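# Buckle a strap around a rolled mat with two arms

## Task

Wrap the strap around the rolled-up mat and fasten its buckle so it stays closed without the robot holding it.

## Robot and tools

Robot: two six-joint arms, left_arm and right_arm, each ending in a two-finger parallel gripper. Bases in the scene frame: left_arm at (+0.035, +0.444, +0.013) m, right_arm at (-0.033, -0.388, +0.013) m, each turned slightly about z. Scene frame: origin on the table surface halfway between the nominal bases, +z up, +x out over the table, left_arm on the +y side. Arm names do not match image left/right. Printed hand poses can be a few cm off, more when stretched out.

Gripper frame: fingers point along its +z, close along its x. end_effector_position is the midpoint between the pads; fingertips extend 17.5 mm past it. A block of varying shape juts up to 12 cm toward the gripper's -y and rotates with it.

Joint order, used in every command and every per-joint result list: shoulder pan, shoulder lift, elbow, wrist 1, wrist 2, wrist 3. Stated ranges (rad): pan, lift, wrist 1, wrist 2, wrist 3 each -6.283 to 6.283; elbow -3.142 to 3.142. Real ends may differ by up to 0.010 rad.

ROW format (shared by execute_actions and move): one flat list of 18 numbers covering both arms, always all 18 even if one arm stays put. Numbers 1-6: left_arm absolute joint target angles in radians (not offsets). 7-9: left gripper position, force_limit, speed, each in [-1, 1]. 10-18: same nine for right_arm. Gripper position: +1 = open 50 mm, about -0.65 = pads meet, -1 = squeeze until the object stops the fingers. force_limit: about 20 N per pad at -1, 102 N at 0, 185 N at +1 (actual grip may exceed by ~15 N). speed: pad gap rate 20 mm/s at -1, 85 at 0, 150 at +1. Both start at +1. To leave a gripper unchanged, resend its last three numbers; 0 is a real command. New force_limit/speed only apply after a position change of at least 0.01.

execute_actions(actions, cameras): actions is a list of actions; each action is a table of up to 15 rows, one per 1/30 s step; a short table repeats its last row to step 15. Targets outside a joint's range (beyond 0.010 rad past the end and farther than the current angle) are refused; slightly past the real end they are clipped, reported as "joint sent to its limit". Each step a joint target stays within 0.651 rad of the measured angle, and gripper speed is capped at 4 m/s. Motion lags commands by ~0.09 s or ~0.17-0.22 s; fast moves may overshoot. An empty actions list returns all cameras and full state. cameras: list of names, ["all"], or []; an unknown name invalidates the call.

move(target, speed, blend, stop_force, zero, blocking, cameras): target is one 18-number row or a list of up to 15 rows, all absolute joint angles; all joints interpolate together (gripper path is curved, no obstacle avoidance), sharing a 10 s budget. speed: rad/s of the joint with farthest to go, 0.004 to 3.14, default 0.5; one number or one per target. blend: rad, corner rounding per target, 0 = stop at each. Finger changes in a later target are applied on arrival once everything is at rest. stop_force: 3 to 120 N, both arms; an arm's path stops when its wrist sensor feels that much push against its motion (or large changes in any direction); it then backs off slightly and holds, still pressing a little. Use a low speed for contact moves; omit stop_force when pulling away from a press; with stop_force all rows must share finger numbers. zero: true (default) re-zeroes the sensor for moving arms first; false keeps the old zero so pushes accumulate. blocking=false returns after ~0.5 s while the move continues (not allowed with stop_force); a new move replaces it. Result adds a "move:" line: done (all joints within 0.01 rad), off_target, moving, held, fault; limits=held if steps were withheld.

wait(seconds): 0 to 3600, sends nothing new; ends early if a running move ends. stop(): brakes the running move; fingers keep going. zoom_image(camera, region): region [x0, y0, x1, y1] pixels of that camera's latest image, at most 504x504. Cameras: cam_high, cam_low, cam_front, cam_over, cam_left_wrist, cam_right_wrist, all 896x504. zero_wrist_force(arm): subtracts the current wrist reading from later ones and resets stop_force's reference; no motion. finished_scene(scene): ends the current scene, integer scene number; irreversible, only call once the buckle holds on its own.

Reading results: Joint positions/velocities per arm in joint order (rad, rad/s); "Joint targets" = angles now being driven to (resend them to hold still). "Tool commands" = current gripper commands. object_status: 0 moving, 1 blocked while opening, 2 blocked while closing (a grip), 3 reached target or pads met (likely empty). Opening ≈ (250 - position_measured) × 0.202 mm. Wrist force/torque are in the gripper's own axes, force from the surface into the arm, zeroed at scene start; noise about 0.18 N. Joint torques include gravity and offsets, positive toward larger angle. "joint command not followed" means the inter-arm clearance check altered targets. Velocities are omitted when joints are still.

Avoid: net force near 150 N (±25) on any arm part, contact torque of 135 N m at shoulders/elbow or 25.2 N m at wrists, or wrists straying 0.9° (shoulder/elbow 7.5°) from plan; any of these freezes the arm 10 s (release its grip first if it's pinned). Arms are stiff: targets even slightly into a firm surface can fault. Don't let arms or grippers collide with each other, don't slam fixed or heavy objects, don't drop or release moving parts, and never leave anything off the table. Loose items may be nudged randomly. Motors heat when holding loads, stretched, or pushing; MOTOR HOT appears at 70 °C and at 85 °C the arm locks for 30-60 s.

Each tool is called as name(argument=value, ...), one argument or row to a line, values as JSON.

## Session

execute_actions(
  actions=[],
)

Scene clock: 0.00 s.
left_arm: end_effector_position=(+0.6603, +0.2252, +0.2033) position_measured=2 object_status=3 end_effector_quat_wxyz=(+0.173, +0.777, -0.598, +0.092) | right_arm: end_effector_position=(+0.4313, -0.3749, +0.3021) position_measured=2 object_status=3 end_effector_quat_wxyz=(+0.018, +0.978, +0.208, +0.007)
Joint positions: left_arm=[-0.339 -1.159 1.5 -2.004 -1.955 2.474] | right_arm=[3.539 -1.452 -1.784 -1.467 1.533 1.493]
Joint velocities: within noise
Joint torques (N m): no reading
Motor temperatures (°C): left_arm=[29 37 36 34 39 35] | right_arm=[44 40 26 30 49 43]
Wrist force (N): no reading
Wrist torque (N m): no reading
Wrist force, peak (N): no reading
Joint targets: left_arm=[-0.339 -1.159 1.500 -2.004 -1.955 2.474] | right_arm=[3.539 -1.452 -1.784 -1.467 1.533 1.493]
Tool commands: left_gripper/position=+1.0 left_gripper/force_limit=+1.0 left_gripper/speed=+1.0 right_gripper/position=+1.0 right_gripper/force_limit=+1.0 right_gripper/speed=+1.0

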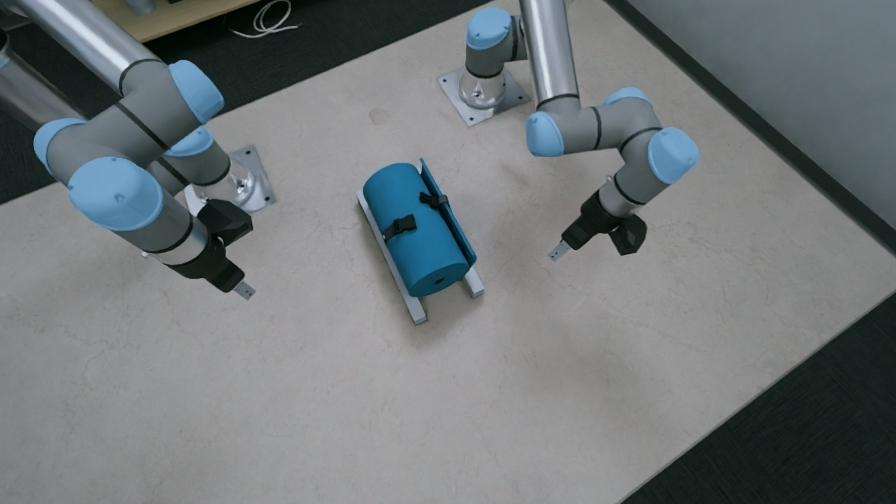

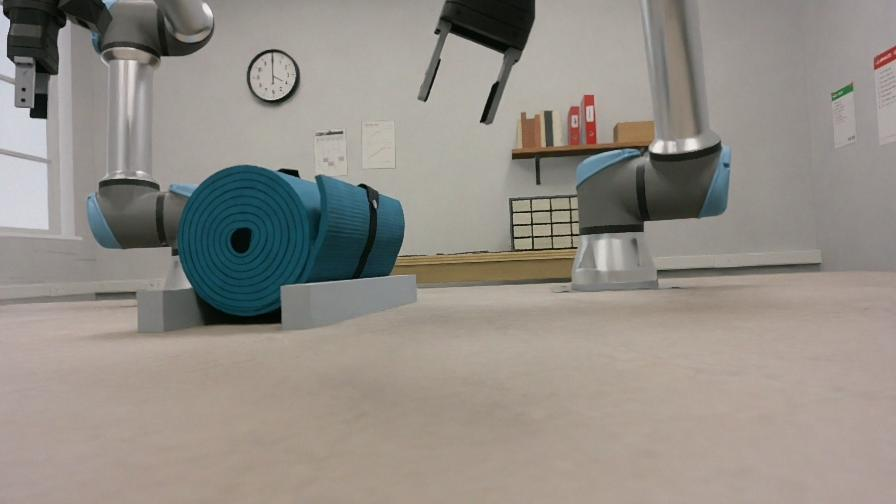

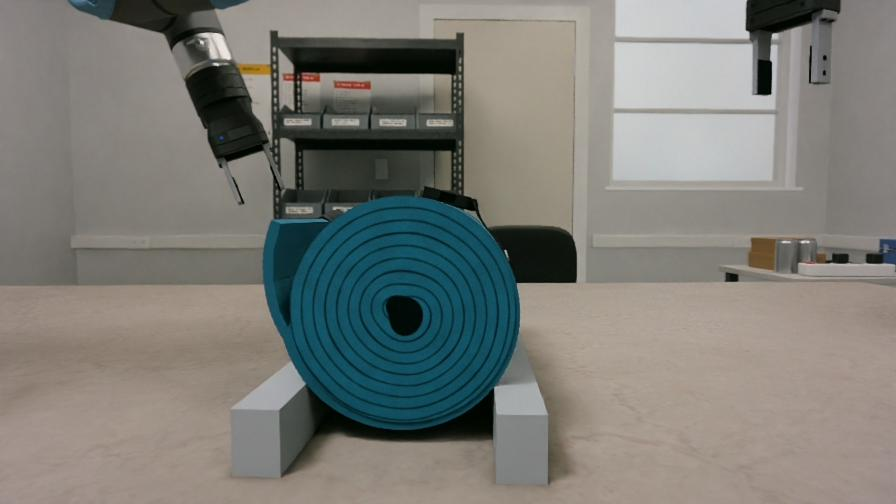

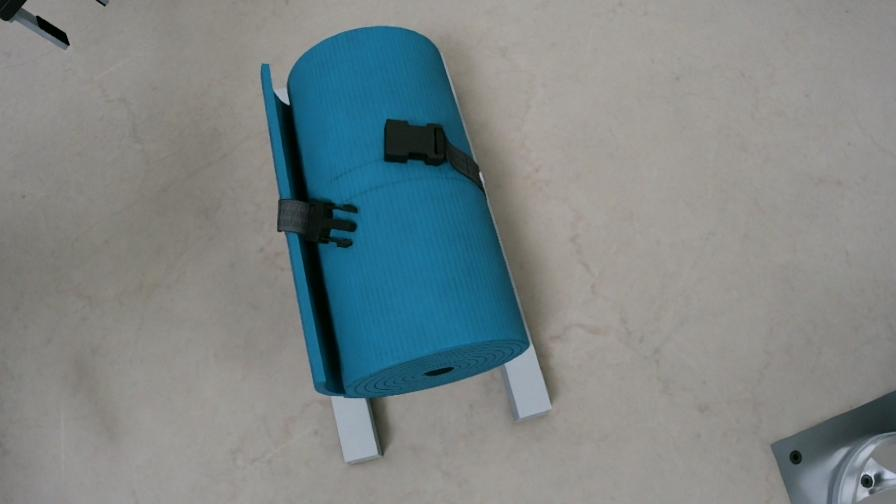

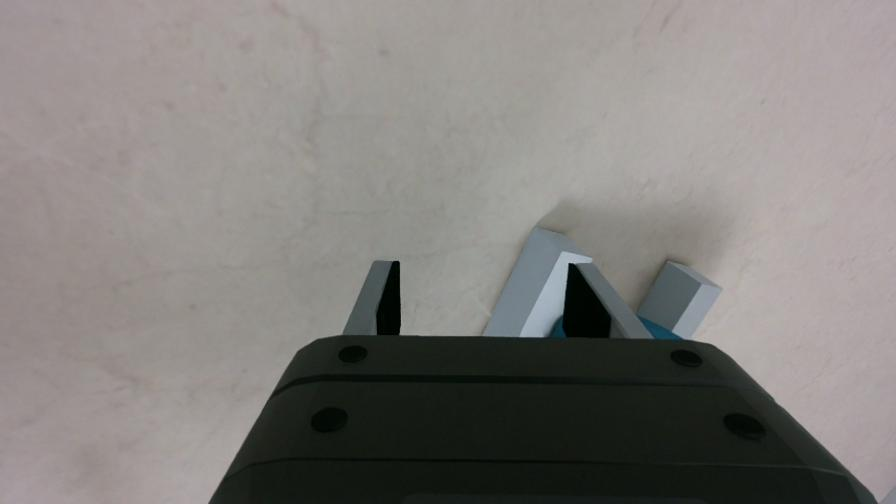

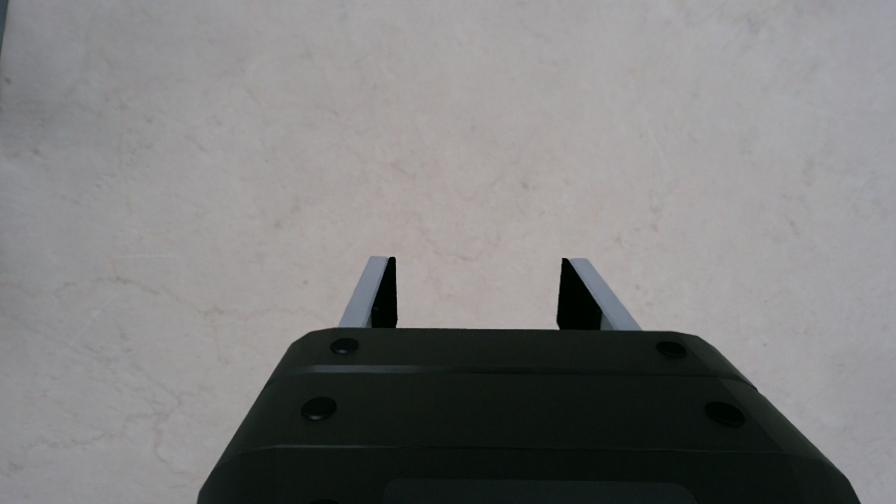

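move(
  target=[-0.599,-1.900,2.170,-2.242,-2.045,0.822,1,1,1,3.834,-1.455,-2.0085,-0.855,2.0506,-0.837,1,1,1],
  speed=1.2,
  cameras=["all"],
)

Scene clock: 78.00 s.
left_arm: end_effector_position=(+0.3803, +0.1995, +0.2995) position_measured=2 object_status=3 end_effector_quat_wxyz=(+0.301, +0.954, +0.000, +0.000) | right_arm: end_effector_position=(+0.3796, -0.0999, +0.2992) position_measured=2 object_status=3 end_effector_quat_wxyz=(+0.000, +0.000, +0.954, +0.301)
Joint positions: left_arm=[-0.599 -1.9 2.17 -2.242 -2.045 0.822] | right_arm=[3.834 -1.455 -2.009 -0.855 2.051 -0.837]
Joint torques (N m): left_arm=[9.94 -8.16 -29.44 -0.98 0.79 -0.23] | right_arm=[-7.29 9.29 33.38 3.05 -1.73 -0.83]
Wrist force (N): left_arm=[-0.2 -1.0 0.9] | right_arm=[-0.9 -0.3 -0.2]
Wrist torque (N m): left_arm=[-0.08 0.07 -0.19] | right_arm=[-0.07 0.26 -0.40]
Wrist force, peak (N): left_arm=[-1.2 -1.2 0.6] | right_arm=[-1.0 -0.5 -0.2]
Joint targets: left_arm=[-0.599 -1.900 2.170 -2.242 -2.045 0.822] | right_arm=[3.834 -1.455 -2.009 -0.855 2.051 -0.837]
move: done

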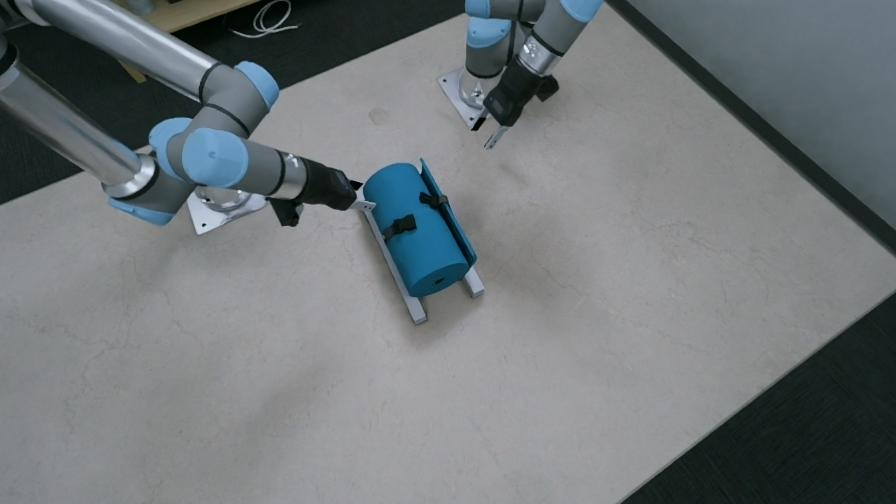

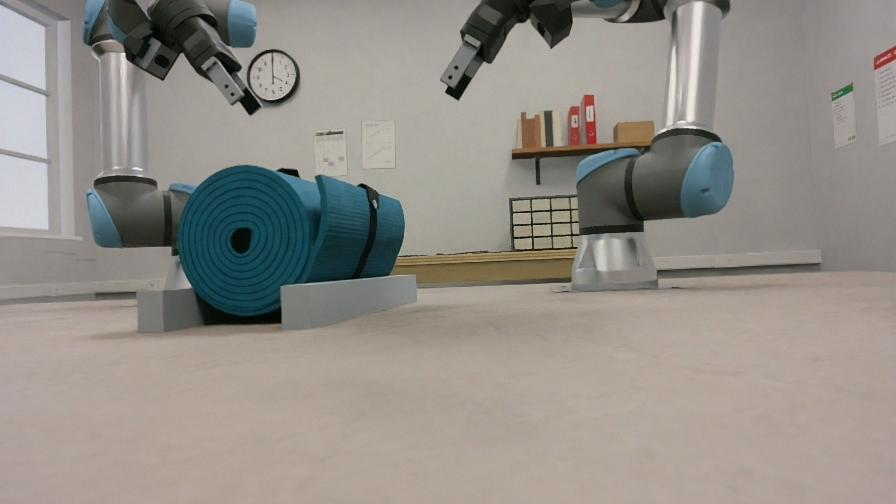

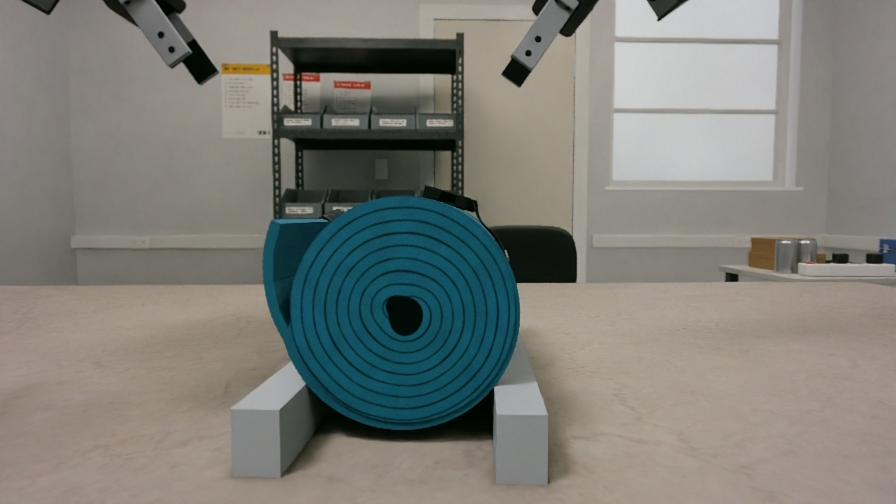

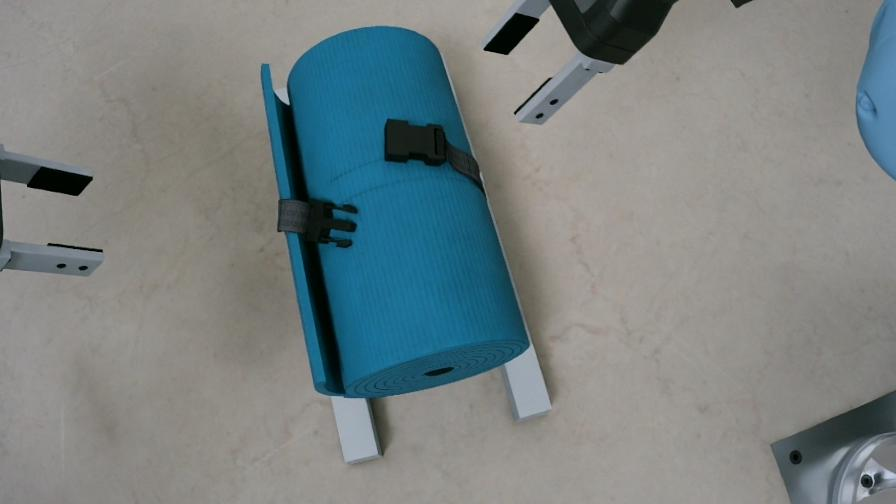

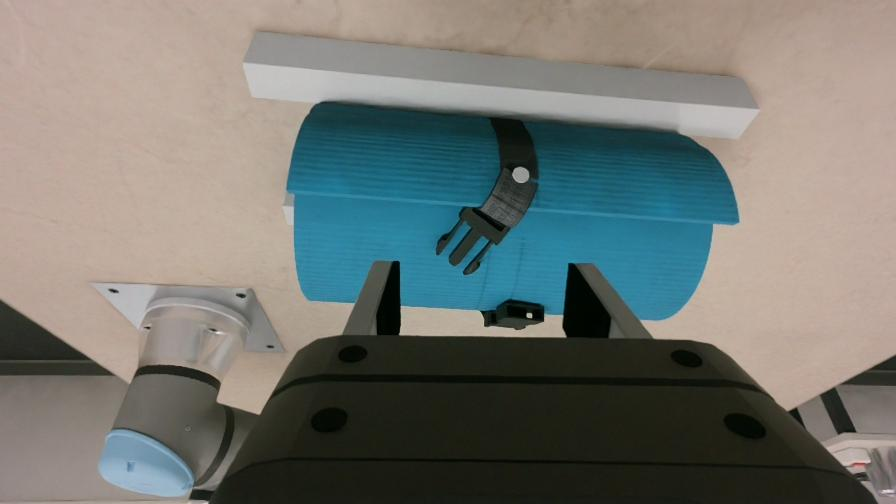

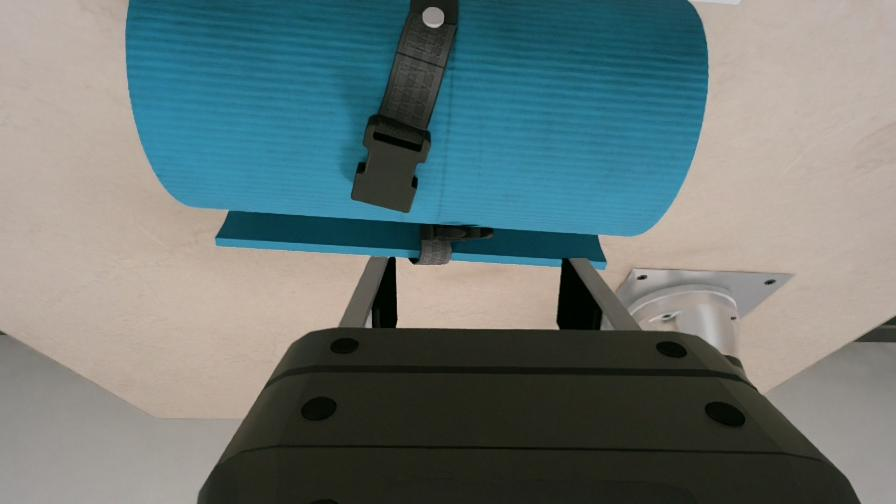

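zoom_image(
  camera="cam_front",
  region=[240, 160, 520, 320],
)

zoom_image(
  camera="cam_left_wrist",
  region=[400, 80, 600, 340],
)

zoom_image(
  camera="cam_over",
  region=[250, 90, 500, 270],
)

Scaled by 1.800.

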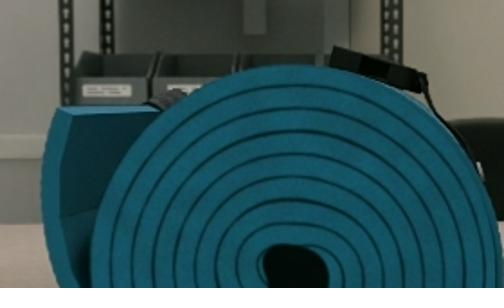

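Scaled by 1.938.

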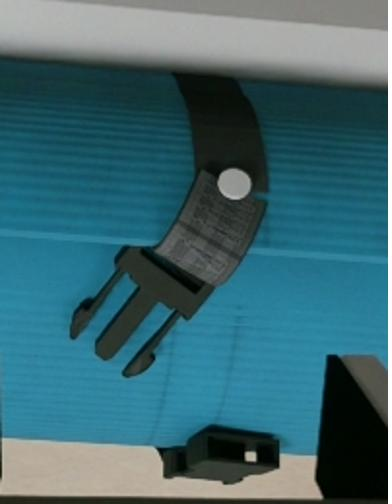

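Scaled by 2.016.

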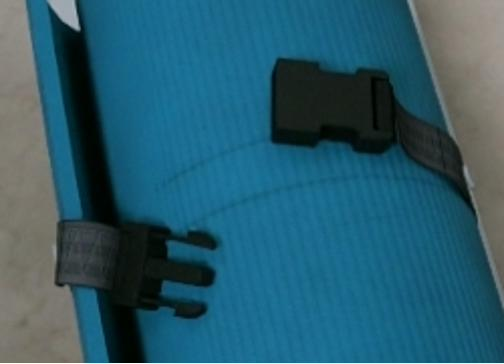

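move(
  target=[-0.788,-1.687,2.181,-2.471,-1.911,1.220,1,1,1,3.903,-1.661,-1.923,-0.8345,1.898,-0.502,1,1,1],
  speed=0.6,
  cameras=["cam_over","cam_front","cam_low","cam_left_wrist","cam_right_wrist"],
)

Scene clock: 149.63 s.
left_arm: end_effector_position=(+0.3933, +0.1145, +0.2264) position_measured=2 object_status=3 end_effector_quat_wxyz=(+0.249, +0.928, -0.267, +0.072) | right_arm: end_effector_position=(+0.4250, -0.0635, +0.2247) position_measured=2 object_status=3 end_effector_quat_wxyz=(-0.034, +0.153, +0.964, +0.214)
Joint positions: left_arm=[-0.788 -1.687 2.181 -2.471 -1.911 1.22] | right_arm=[3.903 -1.661 -1.923 -0.834 1.898 -0.502]
Joint torques (N m): left_arm=[-0.06 -18.23 -28.06 -3.17 -1.28 2.02] | right_arm=[-7.2 25.92 13.67 2.28 2.58 1.09]
Wrist force (N): left_arm=[-0.3 -0.7 0.1] | right_arm=[-0.2 -0.6 -0.5]
Wrist torque (N m): left_arm=[-0.07 0.08 -0.01] | right_arm=[-0.15 0.12 -0.27]
Wrist force, peak (N): left_arm=[0.4 0.2 2.3] | right_arm=[-0.1 -0.3 -1.7]
Joint targets: left_arm=[-0.788 -1.687 2.181 -2.471 -1.911 1.220] | right_arm=[3.903 -1.661 -1.923 -0.835 1.898 -0.502]
move: done
Images, in order (width x height): cam_low 896x504, cam_front 896x504, cam_over 896x504, cam_left_wrist 896x504, cam_right_wrist 896x504.

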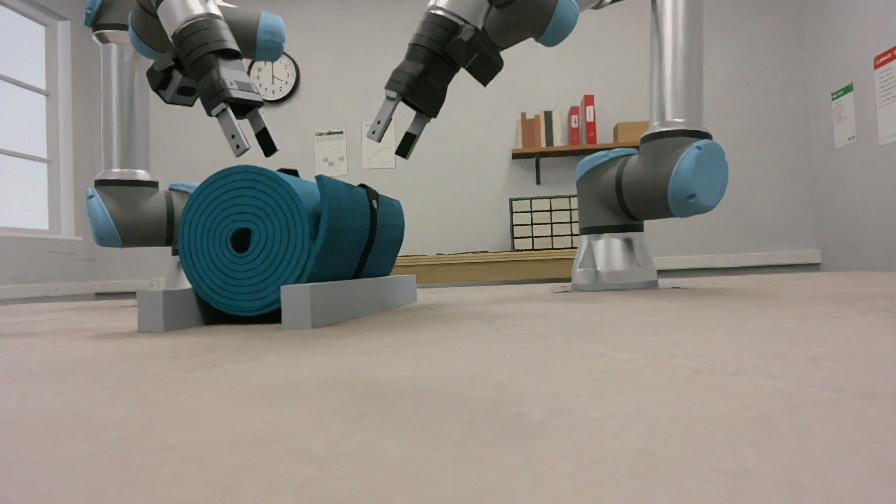

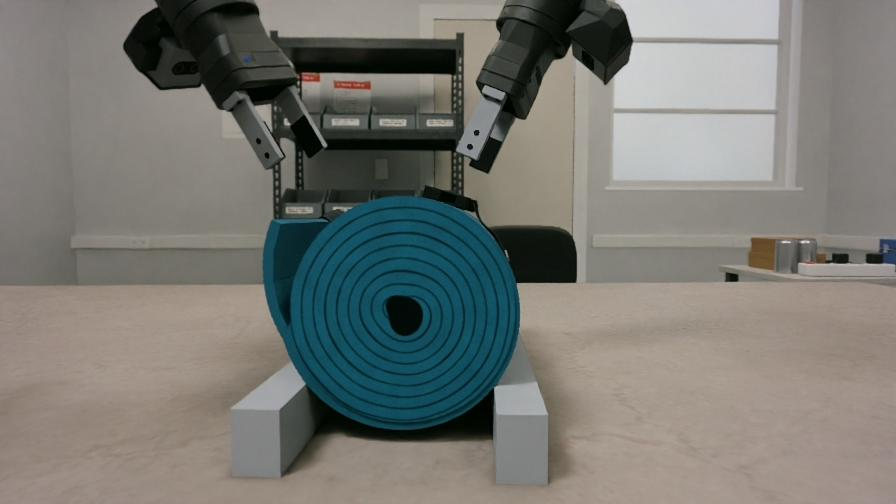

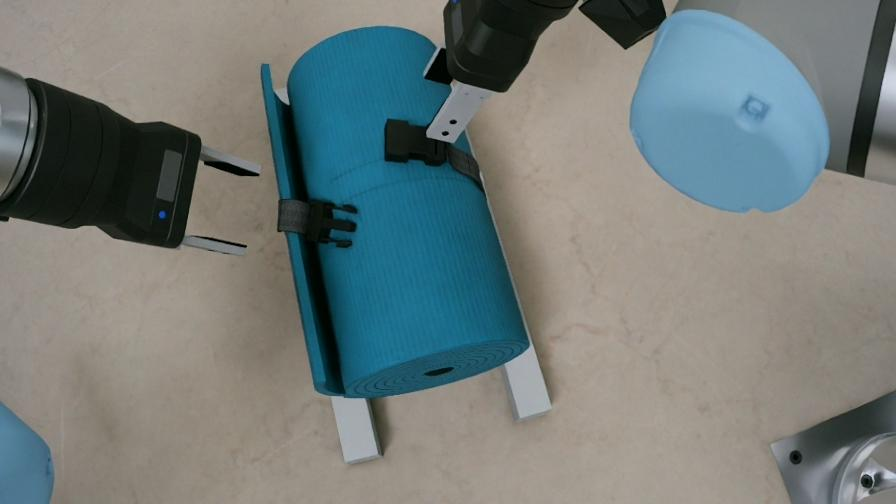

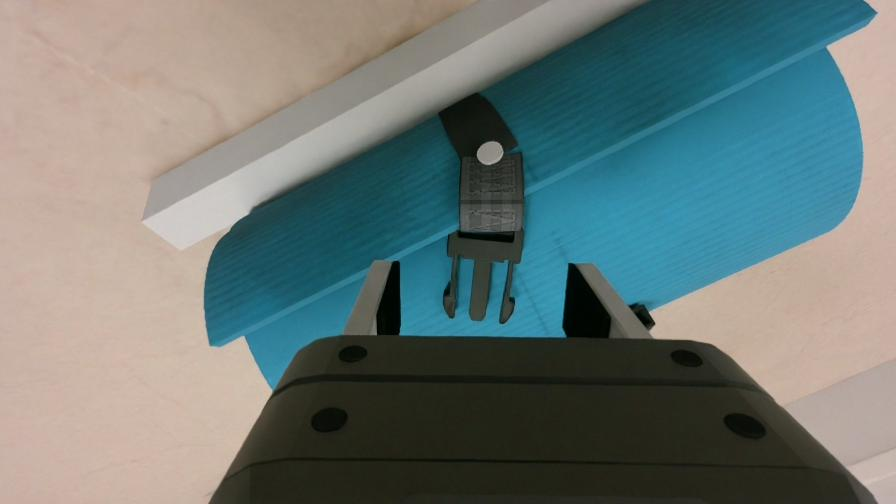

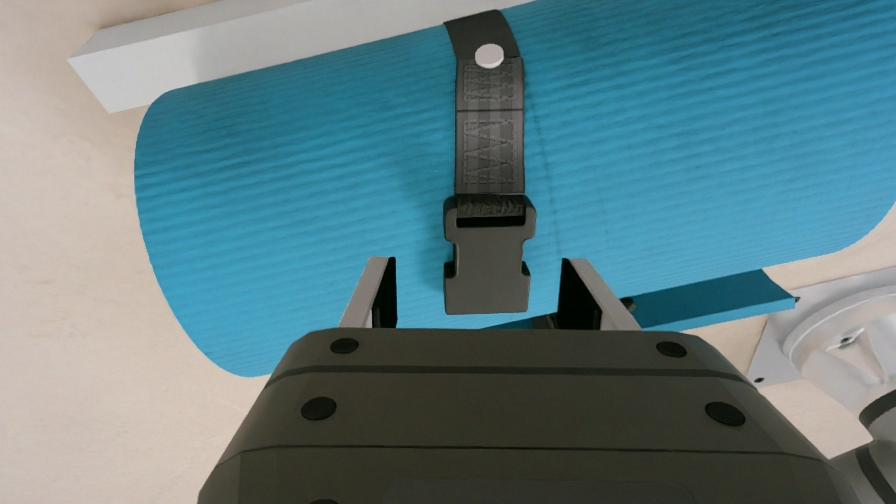

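move(
  target=[-0.811,-1.6315,2.202,-2.554,-1.902,1.198,1,1,1,3.9205,-1.703,-1.947,-0.7635,1.893,-0.4845,1,1,1],
  speed=0.3,
  cameras=["cam_over","cam_front","cam_left_wrist","cam_right_wrist"],
)

Scene clock: 167.83 s.
left_arm: end_effector_position=(+0.3936, +0.1003, +0.2031) position_measured=2 object_status=3 end_effector_quat_wxyz=(+0.249, +0.928, -0.267, +0.071) | right_arm: end_effector_position=(+0.4254, -0.0519, +0.2000) position_measured=2 object_status=3 end_effector_quat_wxyz=(-0.034, +0.153, +0.964, +0.213)
Joint positions: left_arm=[-0.811 -1.632 2.202 -2.554 -1.902 1.198] | right_arm=[3.921 -1.703 -1.947 -0.764 1.893 -0.484]
Joint torques (N m): left_arm=[9.59 -24.39 -28.48 -2.52 -2.17 2.62] | right_arm=[-6.73 35.61 31.29 3.73 1.47 -1]
Wrist force (N): left_arm=[-0.2 -0.5 0.2] | right_arm=[-0.5 -0.5 -0.5]
Wrist torque (N m): left_arm=[-0.06 0.07 -0.04] | right_arm=[-0.13 0.14 -0.34]
Wrist force, peak (N): left_arm=[-0.3 -0.5 1.7] | right_arm=[-0.3 -0.8 -2.1]
Joint targets: left_arm=[-0.811 -1.632 2.202 -2.554 -1.902 1.198] | right_arm=[3.920 -1.703 -1.947 -0.763 1.893 -0.484]
move: done
Images, in order (width x height): cam_front 896x504, cam_over 896x504, cam_left_wrist 896x504, cam_right_wrist 896x504.

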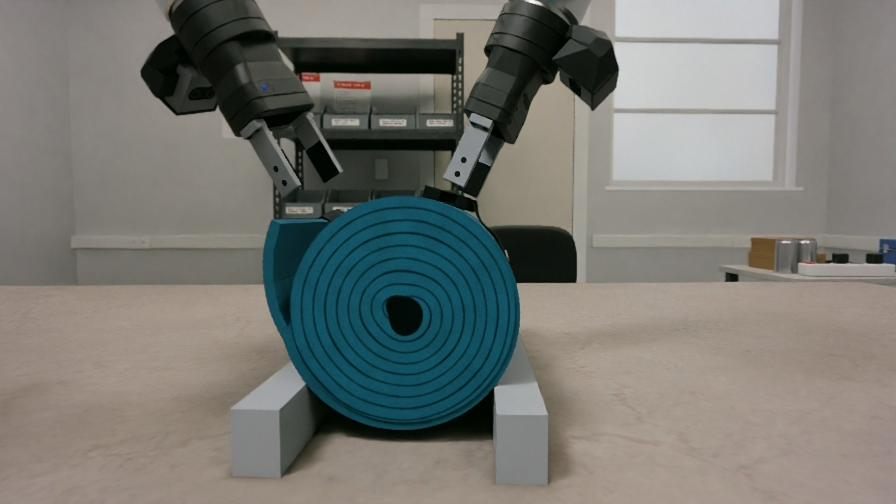

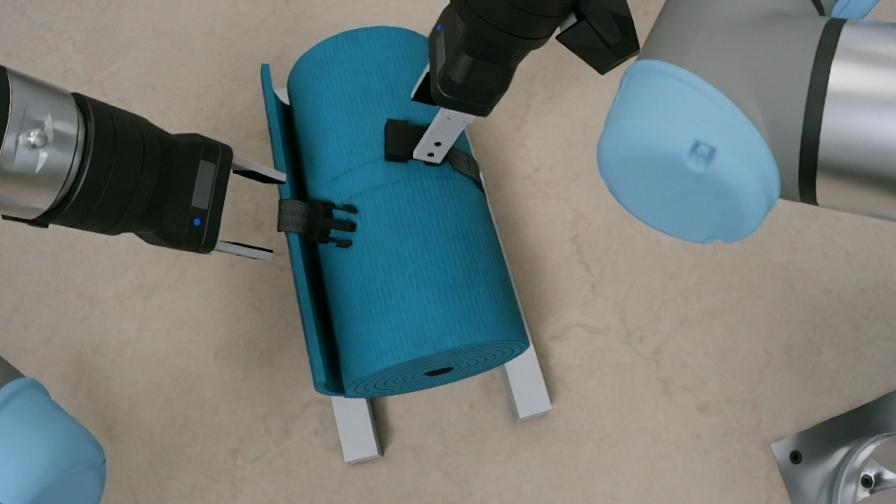

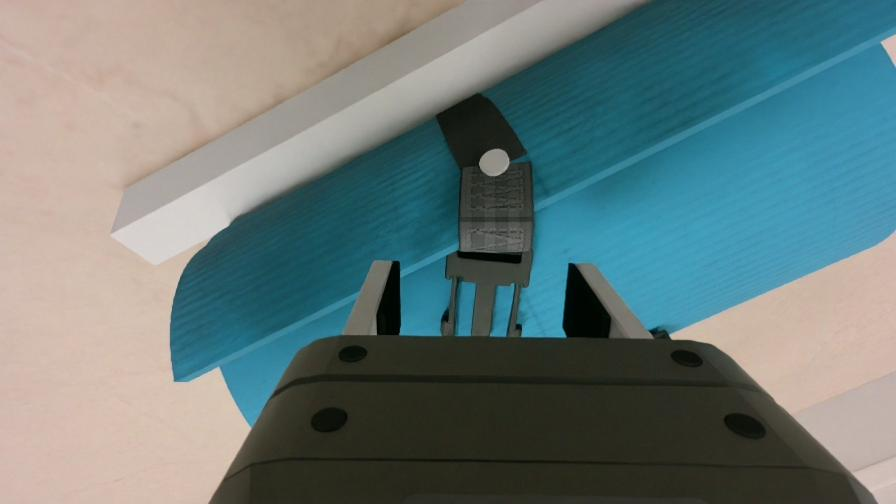

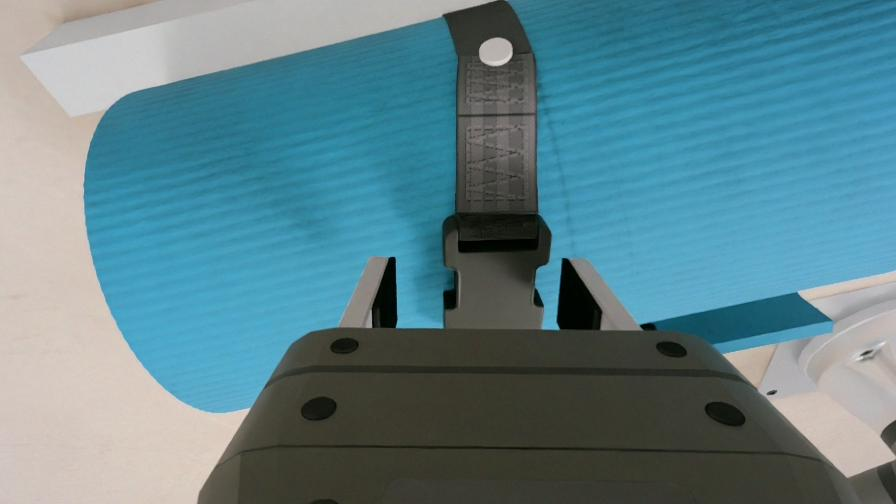

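move(
  target=[-0.8715,-1.558,2.199,-2.6435,-1.877,1.140,1,1,1,3.940,-1.716,-1.980,-0.711,1.8875,-0.4656,1,1,1],
  speed=0.15,
  stop_force=10,
  cameras=["cam_over","cam_front","cam_left_wrist","cam_right_wrist"],
)

Scene clock: 198.23 s.
left_arm: end_effector_position=(+0.3891, +0.0671, +0.1830) position_measured=2 object_status=3 end_effector_quat_wxyz=(+0.249, +0.928, -0.267, +0.072) | right_arm: end_effector_position=(+0.4181, -0.0454, +0.1844) position_measured=2 object_status=3 end_effector_quat_wxyz=(-0.034, +0.153, +0.964, +0.214)
Joint positions: left_arm=[-0.872 -1.558 2.199 -2.643 -1.877 1.14] | right_arm=[3.94 -1.716 -1.98 -0.711 1.887 -0.466]
Joint torques (N m): left_arm=[9.4 -32.93 -18.81 -1.2 -1.99 2.36] | right_arm=[-6.74 38.3 30.92 2.27 2.78 -0.92]
Wrist force (N): left_arm=[-0.2 -0.6 0.3] | right_arm=[-0.5 -0.5 -0.7]
Wrist torque (N m): left_arm=[-0.06 0.06 -0.05] | right_arm=[-0.12 0.15 -0.34]
Wrist force, peak (N): left_arm=[-0.3 -0.9 -0.8] | right_arm=[-0.5 -0.4 -1.3]
Joint targets: left_arm=[-0.871 -1.558 2.199 -2.644 -1.877 1.140] | right_arm=[3.940 -1.716 -1.980 -0.711 1.887 -0.466]
move: done
Images, in order (width x height): cam_front 896x504, cam_over 896x504, cam_left_wrist 896x504, cam_right_wrist 896x504.

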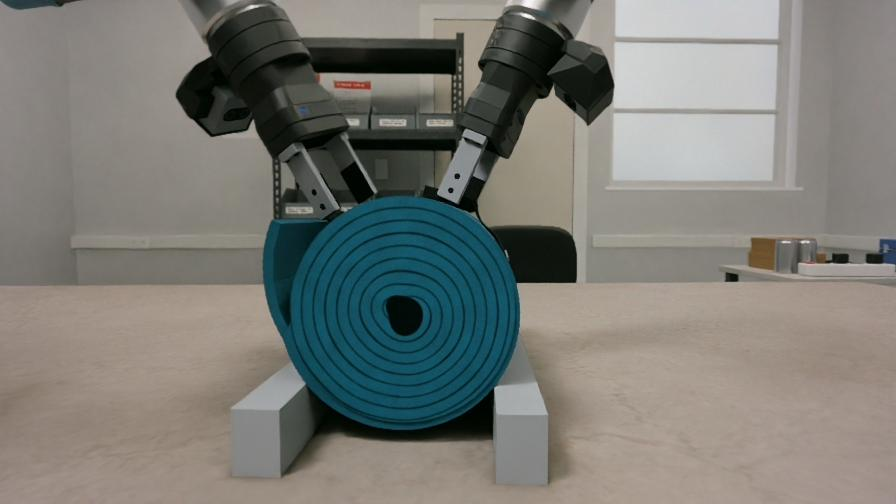

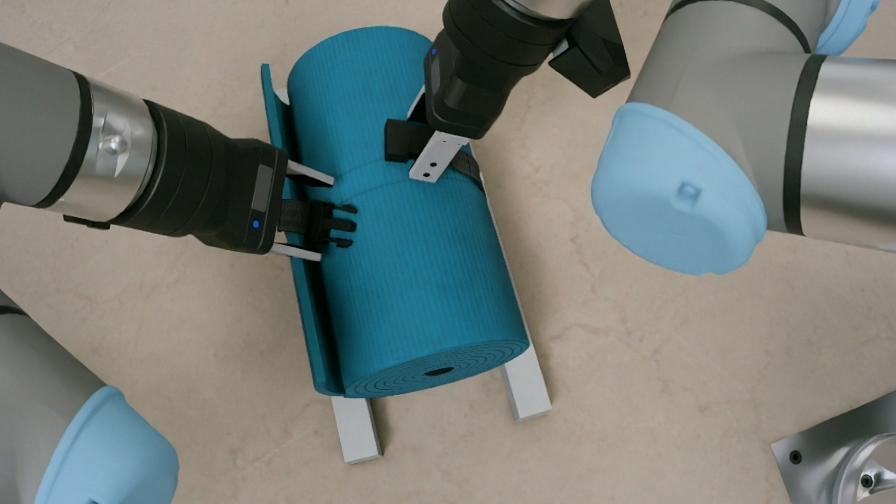

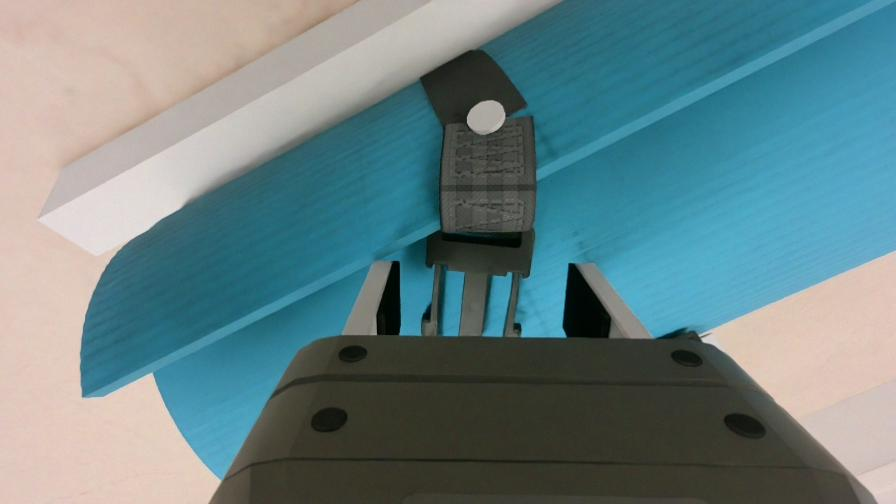

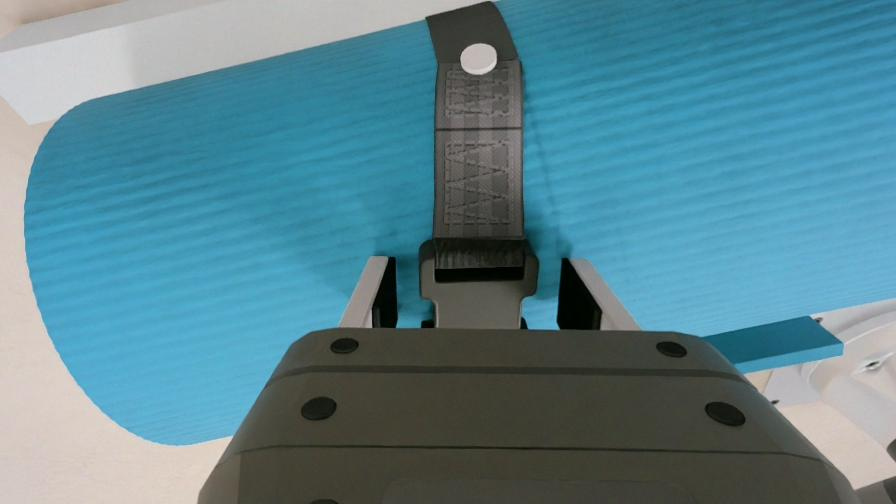

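move(
  target=[-0.8635,-1.5085,2.2105,-2.702,-1.8804,1.148,1,1,1,3.940,-1.716,-1.980,-0.711,1.8875,-0.4656,-1,-0.5,-1],
  speed=0.1,
  cameras=["cam_over","cam_front","cam_left_wrist","cam_right_wrist"],
)

Scene clock: 216.83 s.
left_arm: end_effector_position=(+0.3948, +0.0651, +0.1631) position_measured=2 object_status=3 end_effector_quat_wxyz=(+0.249, +0.928, -0.267, +0.072) | right_arm: end_effector_position=(+0.4181, -0.0454, +0.1844) position_measured=85 object_status=2 end_effector_quat_wxyz=(-0.034, +0.153, +0.964, +0.214)
Joint positions: left_arm=[-0.863 -1.508 2.211 -2.702 -1.88 1.148] | right_arm=[3.94 -1.716 -1.98 -0.711 1.888 -0.466]
Joint torques (N m): left_arm=[-3.06 -34.91 -26.83 -1 -0.42 -0.85] | right_arm=[-7.18 38.15 31.01 2.39 2.91 -0.8]
Wrist force (N): left_arm=[0.2 0.2 0.2] | right_arm=[-0.4 -0.4 -0.7]
Wrist torque (N m): left_arm=[-0.02 0.05 -0.15] | right_arm=[-0.10 0.13 -0.34]
Wrist force, peak (N): left_arm=[0.4 2.9 -4.4] | right_arm=[-0.6 -0.5 -0.7]
Joint targets: left_arm=[-0.863 -1.508 2.211 -2.702 -1.880 1.148] | right_arm=[3.940 -1.716 -1.980 -0.711 1.887 -0.466]
move: done
Images, in order (width x height): cam_front 896x504, cam_over 896x504, cam_left_wrist 896x504, cam_right_wrist 896x504.

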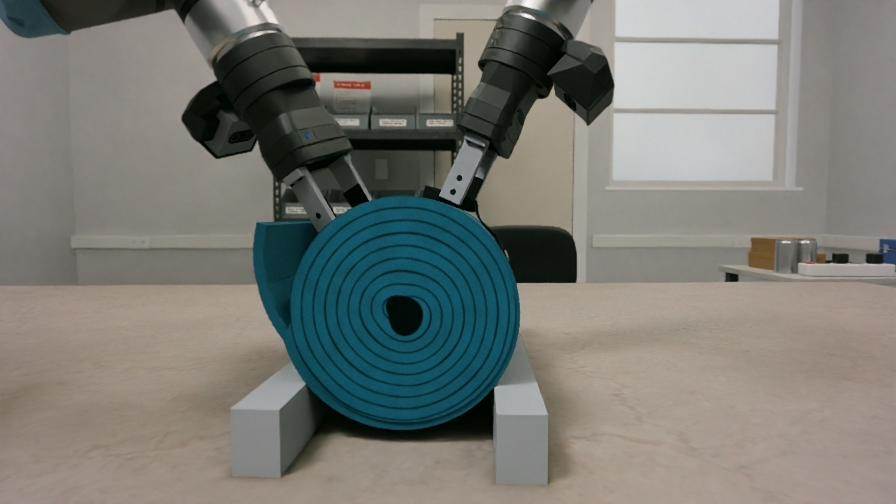

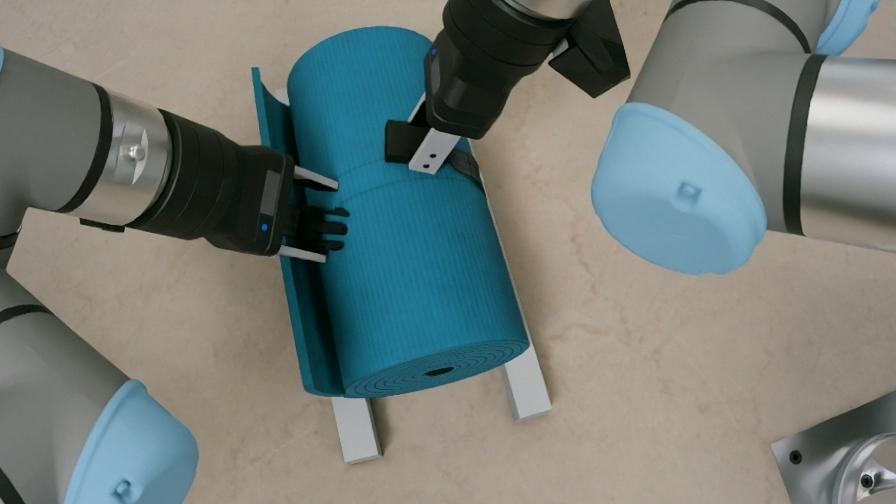

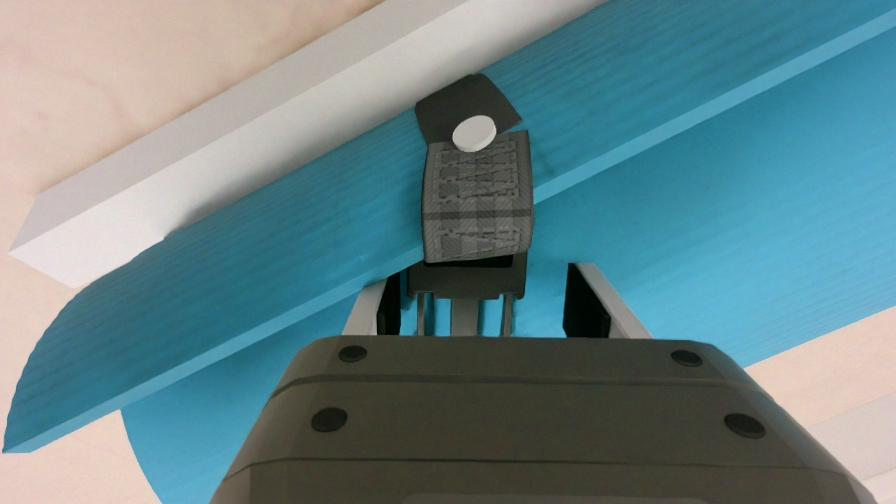

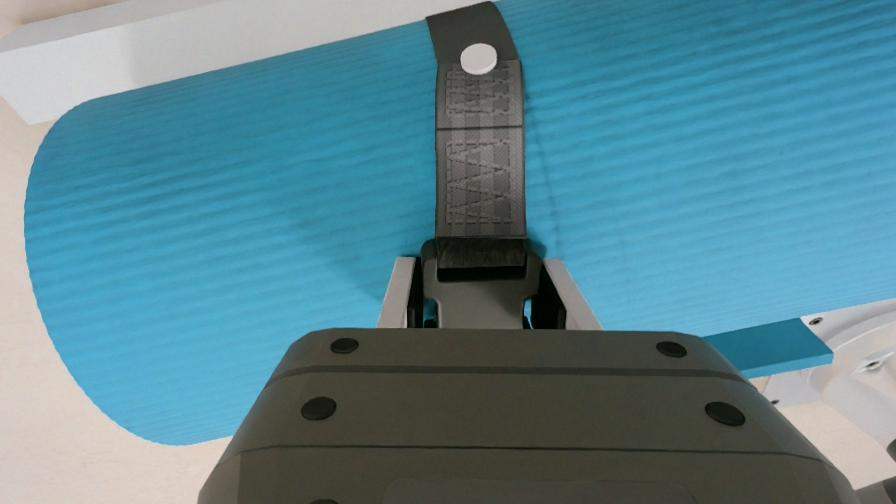

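move(
  target=[
    [-0.8716,-1.5041,2.2247,-2.723,-1.877,1.140,1,1,1,3.940,-1.716,-1.980,-0.711,1.8875,-0.4656,-1,-0.5,-1],
    [-0.8716,-1.5041,2.2247,-2.723,-1.877,1.140,-1,-0.5,-1,3.940,-1.716,-1.980,-0.711,1.8875,-0.4656,-1,-0.5,-1],
  ],
  speed=0.1,
  cameras=["cam_over","cam_front","cam_left_wrist"],
)

Scene clock: 228.27 s.
left_arm: end_effector_position=(+0.3919, +0.0632, +0.1595) position_measured=85 object_status=2 end_effector_quat_wxyz=(+0.251, +0.927, -0.268, +0.075) | right_arm: end_effector_position=(+0.4181, -0.0454, +0.1844) position_measured=85 object_status=2 end_effector_quat_wxyz=(-0.034, +0.153, +0.964, +0.214)
Joint positions: left_arm=[-0.872 -1.504 2.225 -2.732 -1.877 1.14] | right_arm=[3.94 -1.716 -1.98 -0.711 1.888 -0.466]
Joint torques (N m): left_arm=[-31.38 13.73 20.53 10.83 -7.71 2.23] | right_arm=[-6.32 36.6 29.8 2.7 2.97 -0.72]
Wrist force (N): left_arm=[40.1 -13.3 -73.7] | right_arm=[-0.3 -0.5 -0.5]
Wrist torque (N m): left_arm=[-0.68 1.96 -0.57] | right_arm=[-0.13 0.12 -0.34]
Wrist force, peak (N): left_arm=[28.8 -29.3 -100.0] | right_arm=[-0.5 -0.5 -0.9]
Joint targets: left_arm=[-0.872 -1.504 2.225 -2.723 -1.877 1.140] | right_arm=[3.940 -1.716 -1.980 -0.711 1.887 -0.466]
move: done
Images, in order (width x height): cam_front 896x504, cam_over 896x504, cam_left_wrist 896x504.

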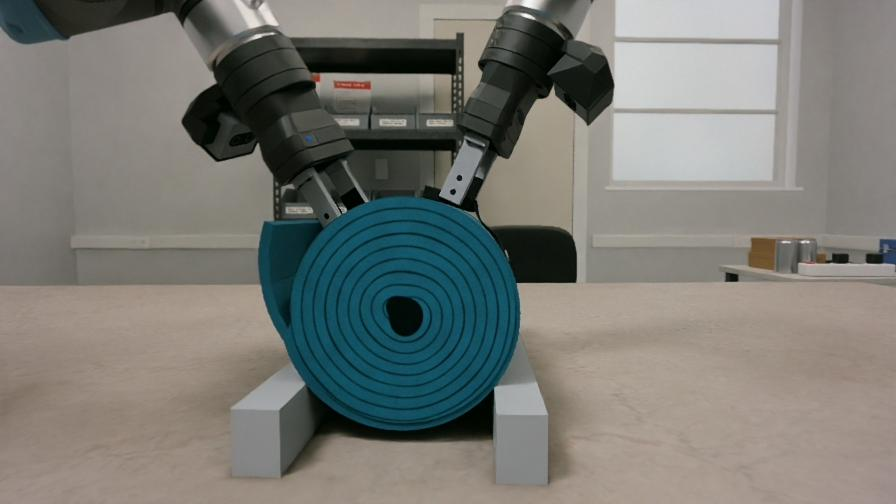

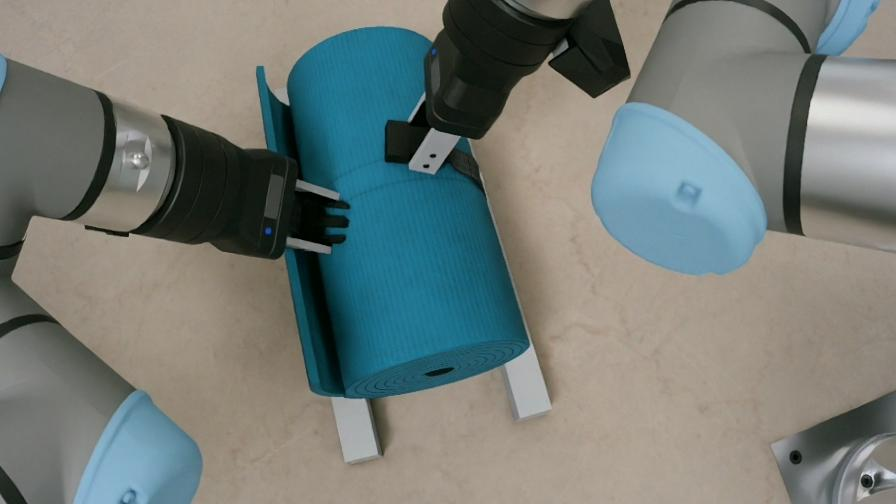

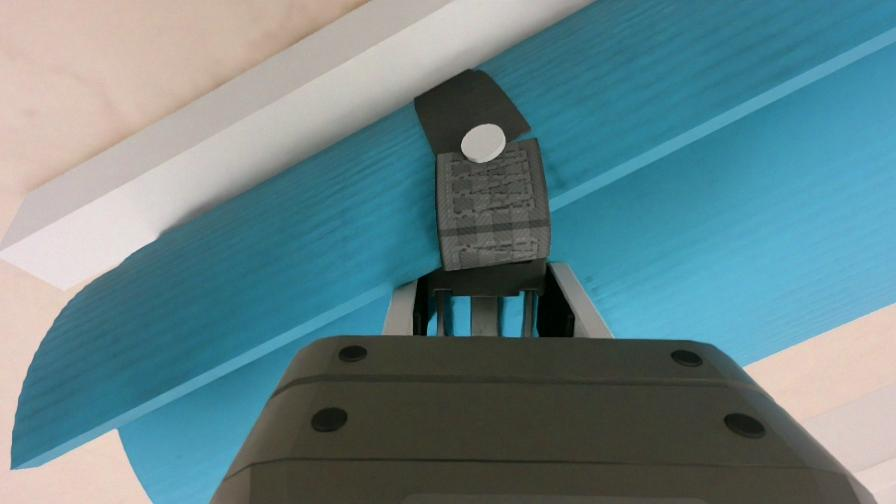

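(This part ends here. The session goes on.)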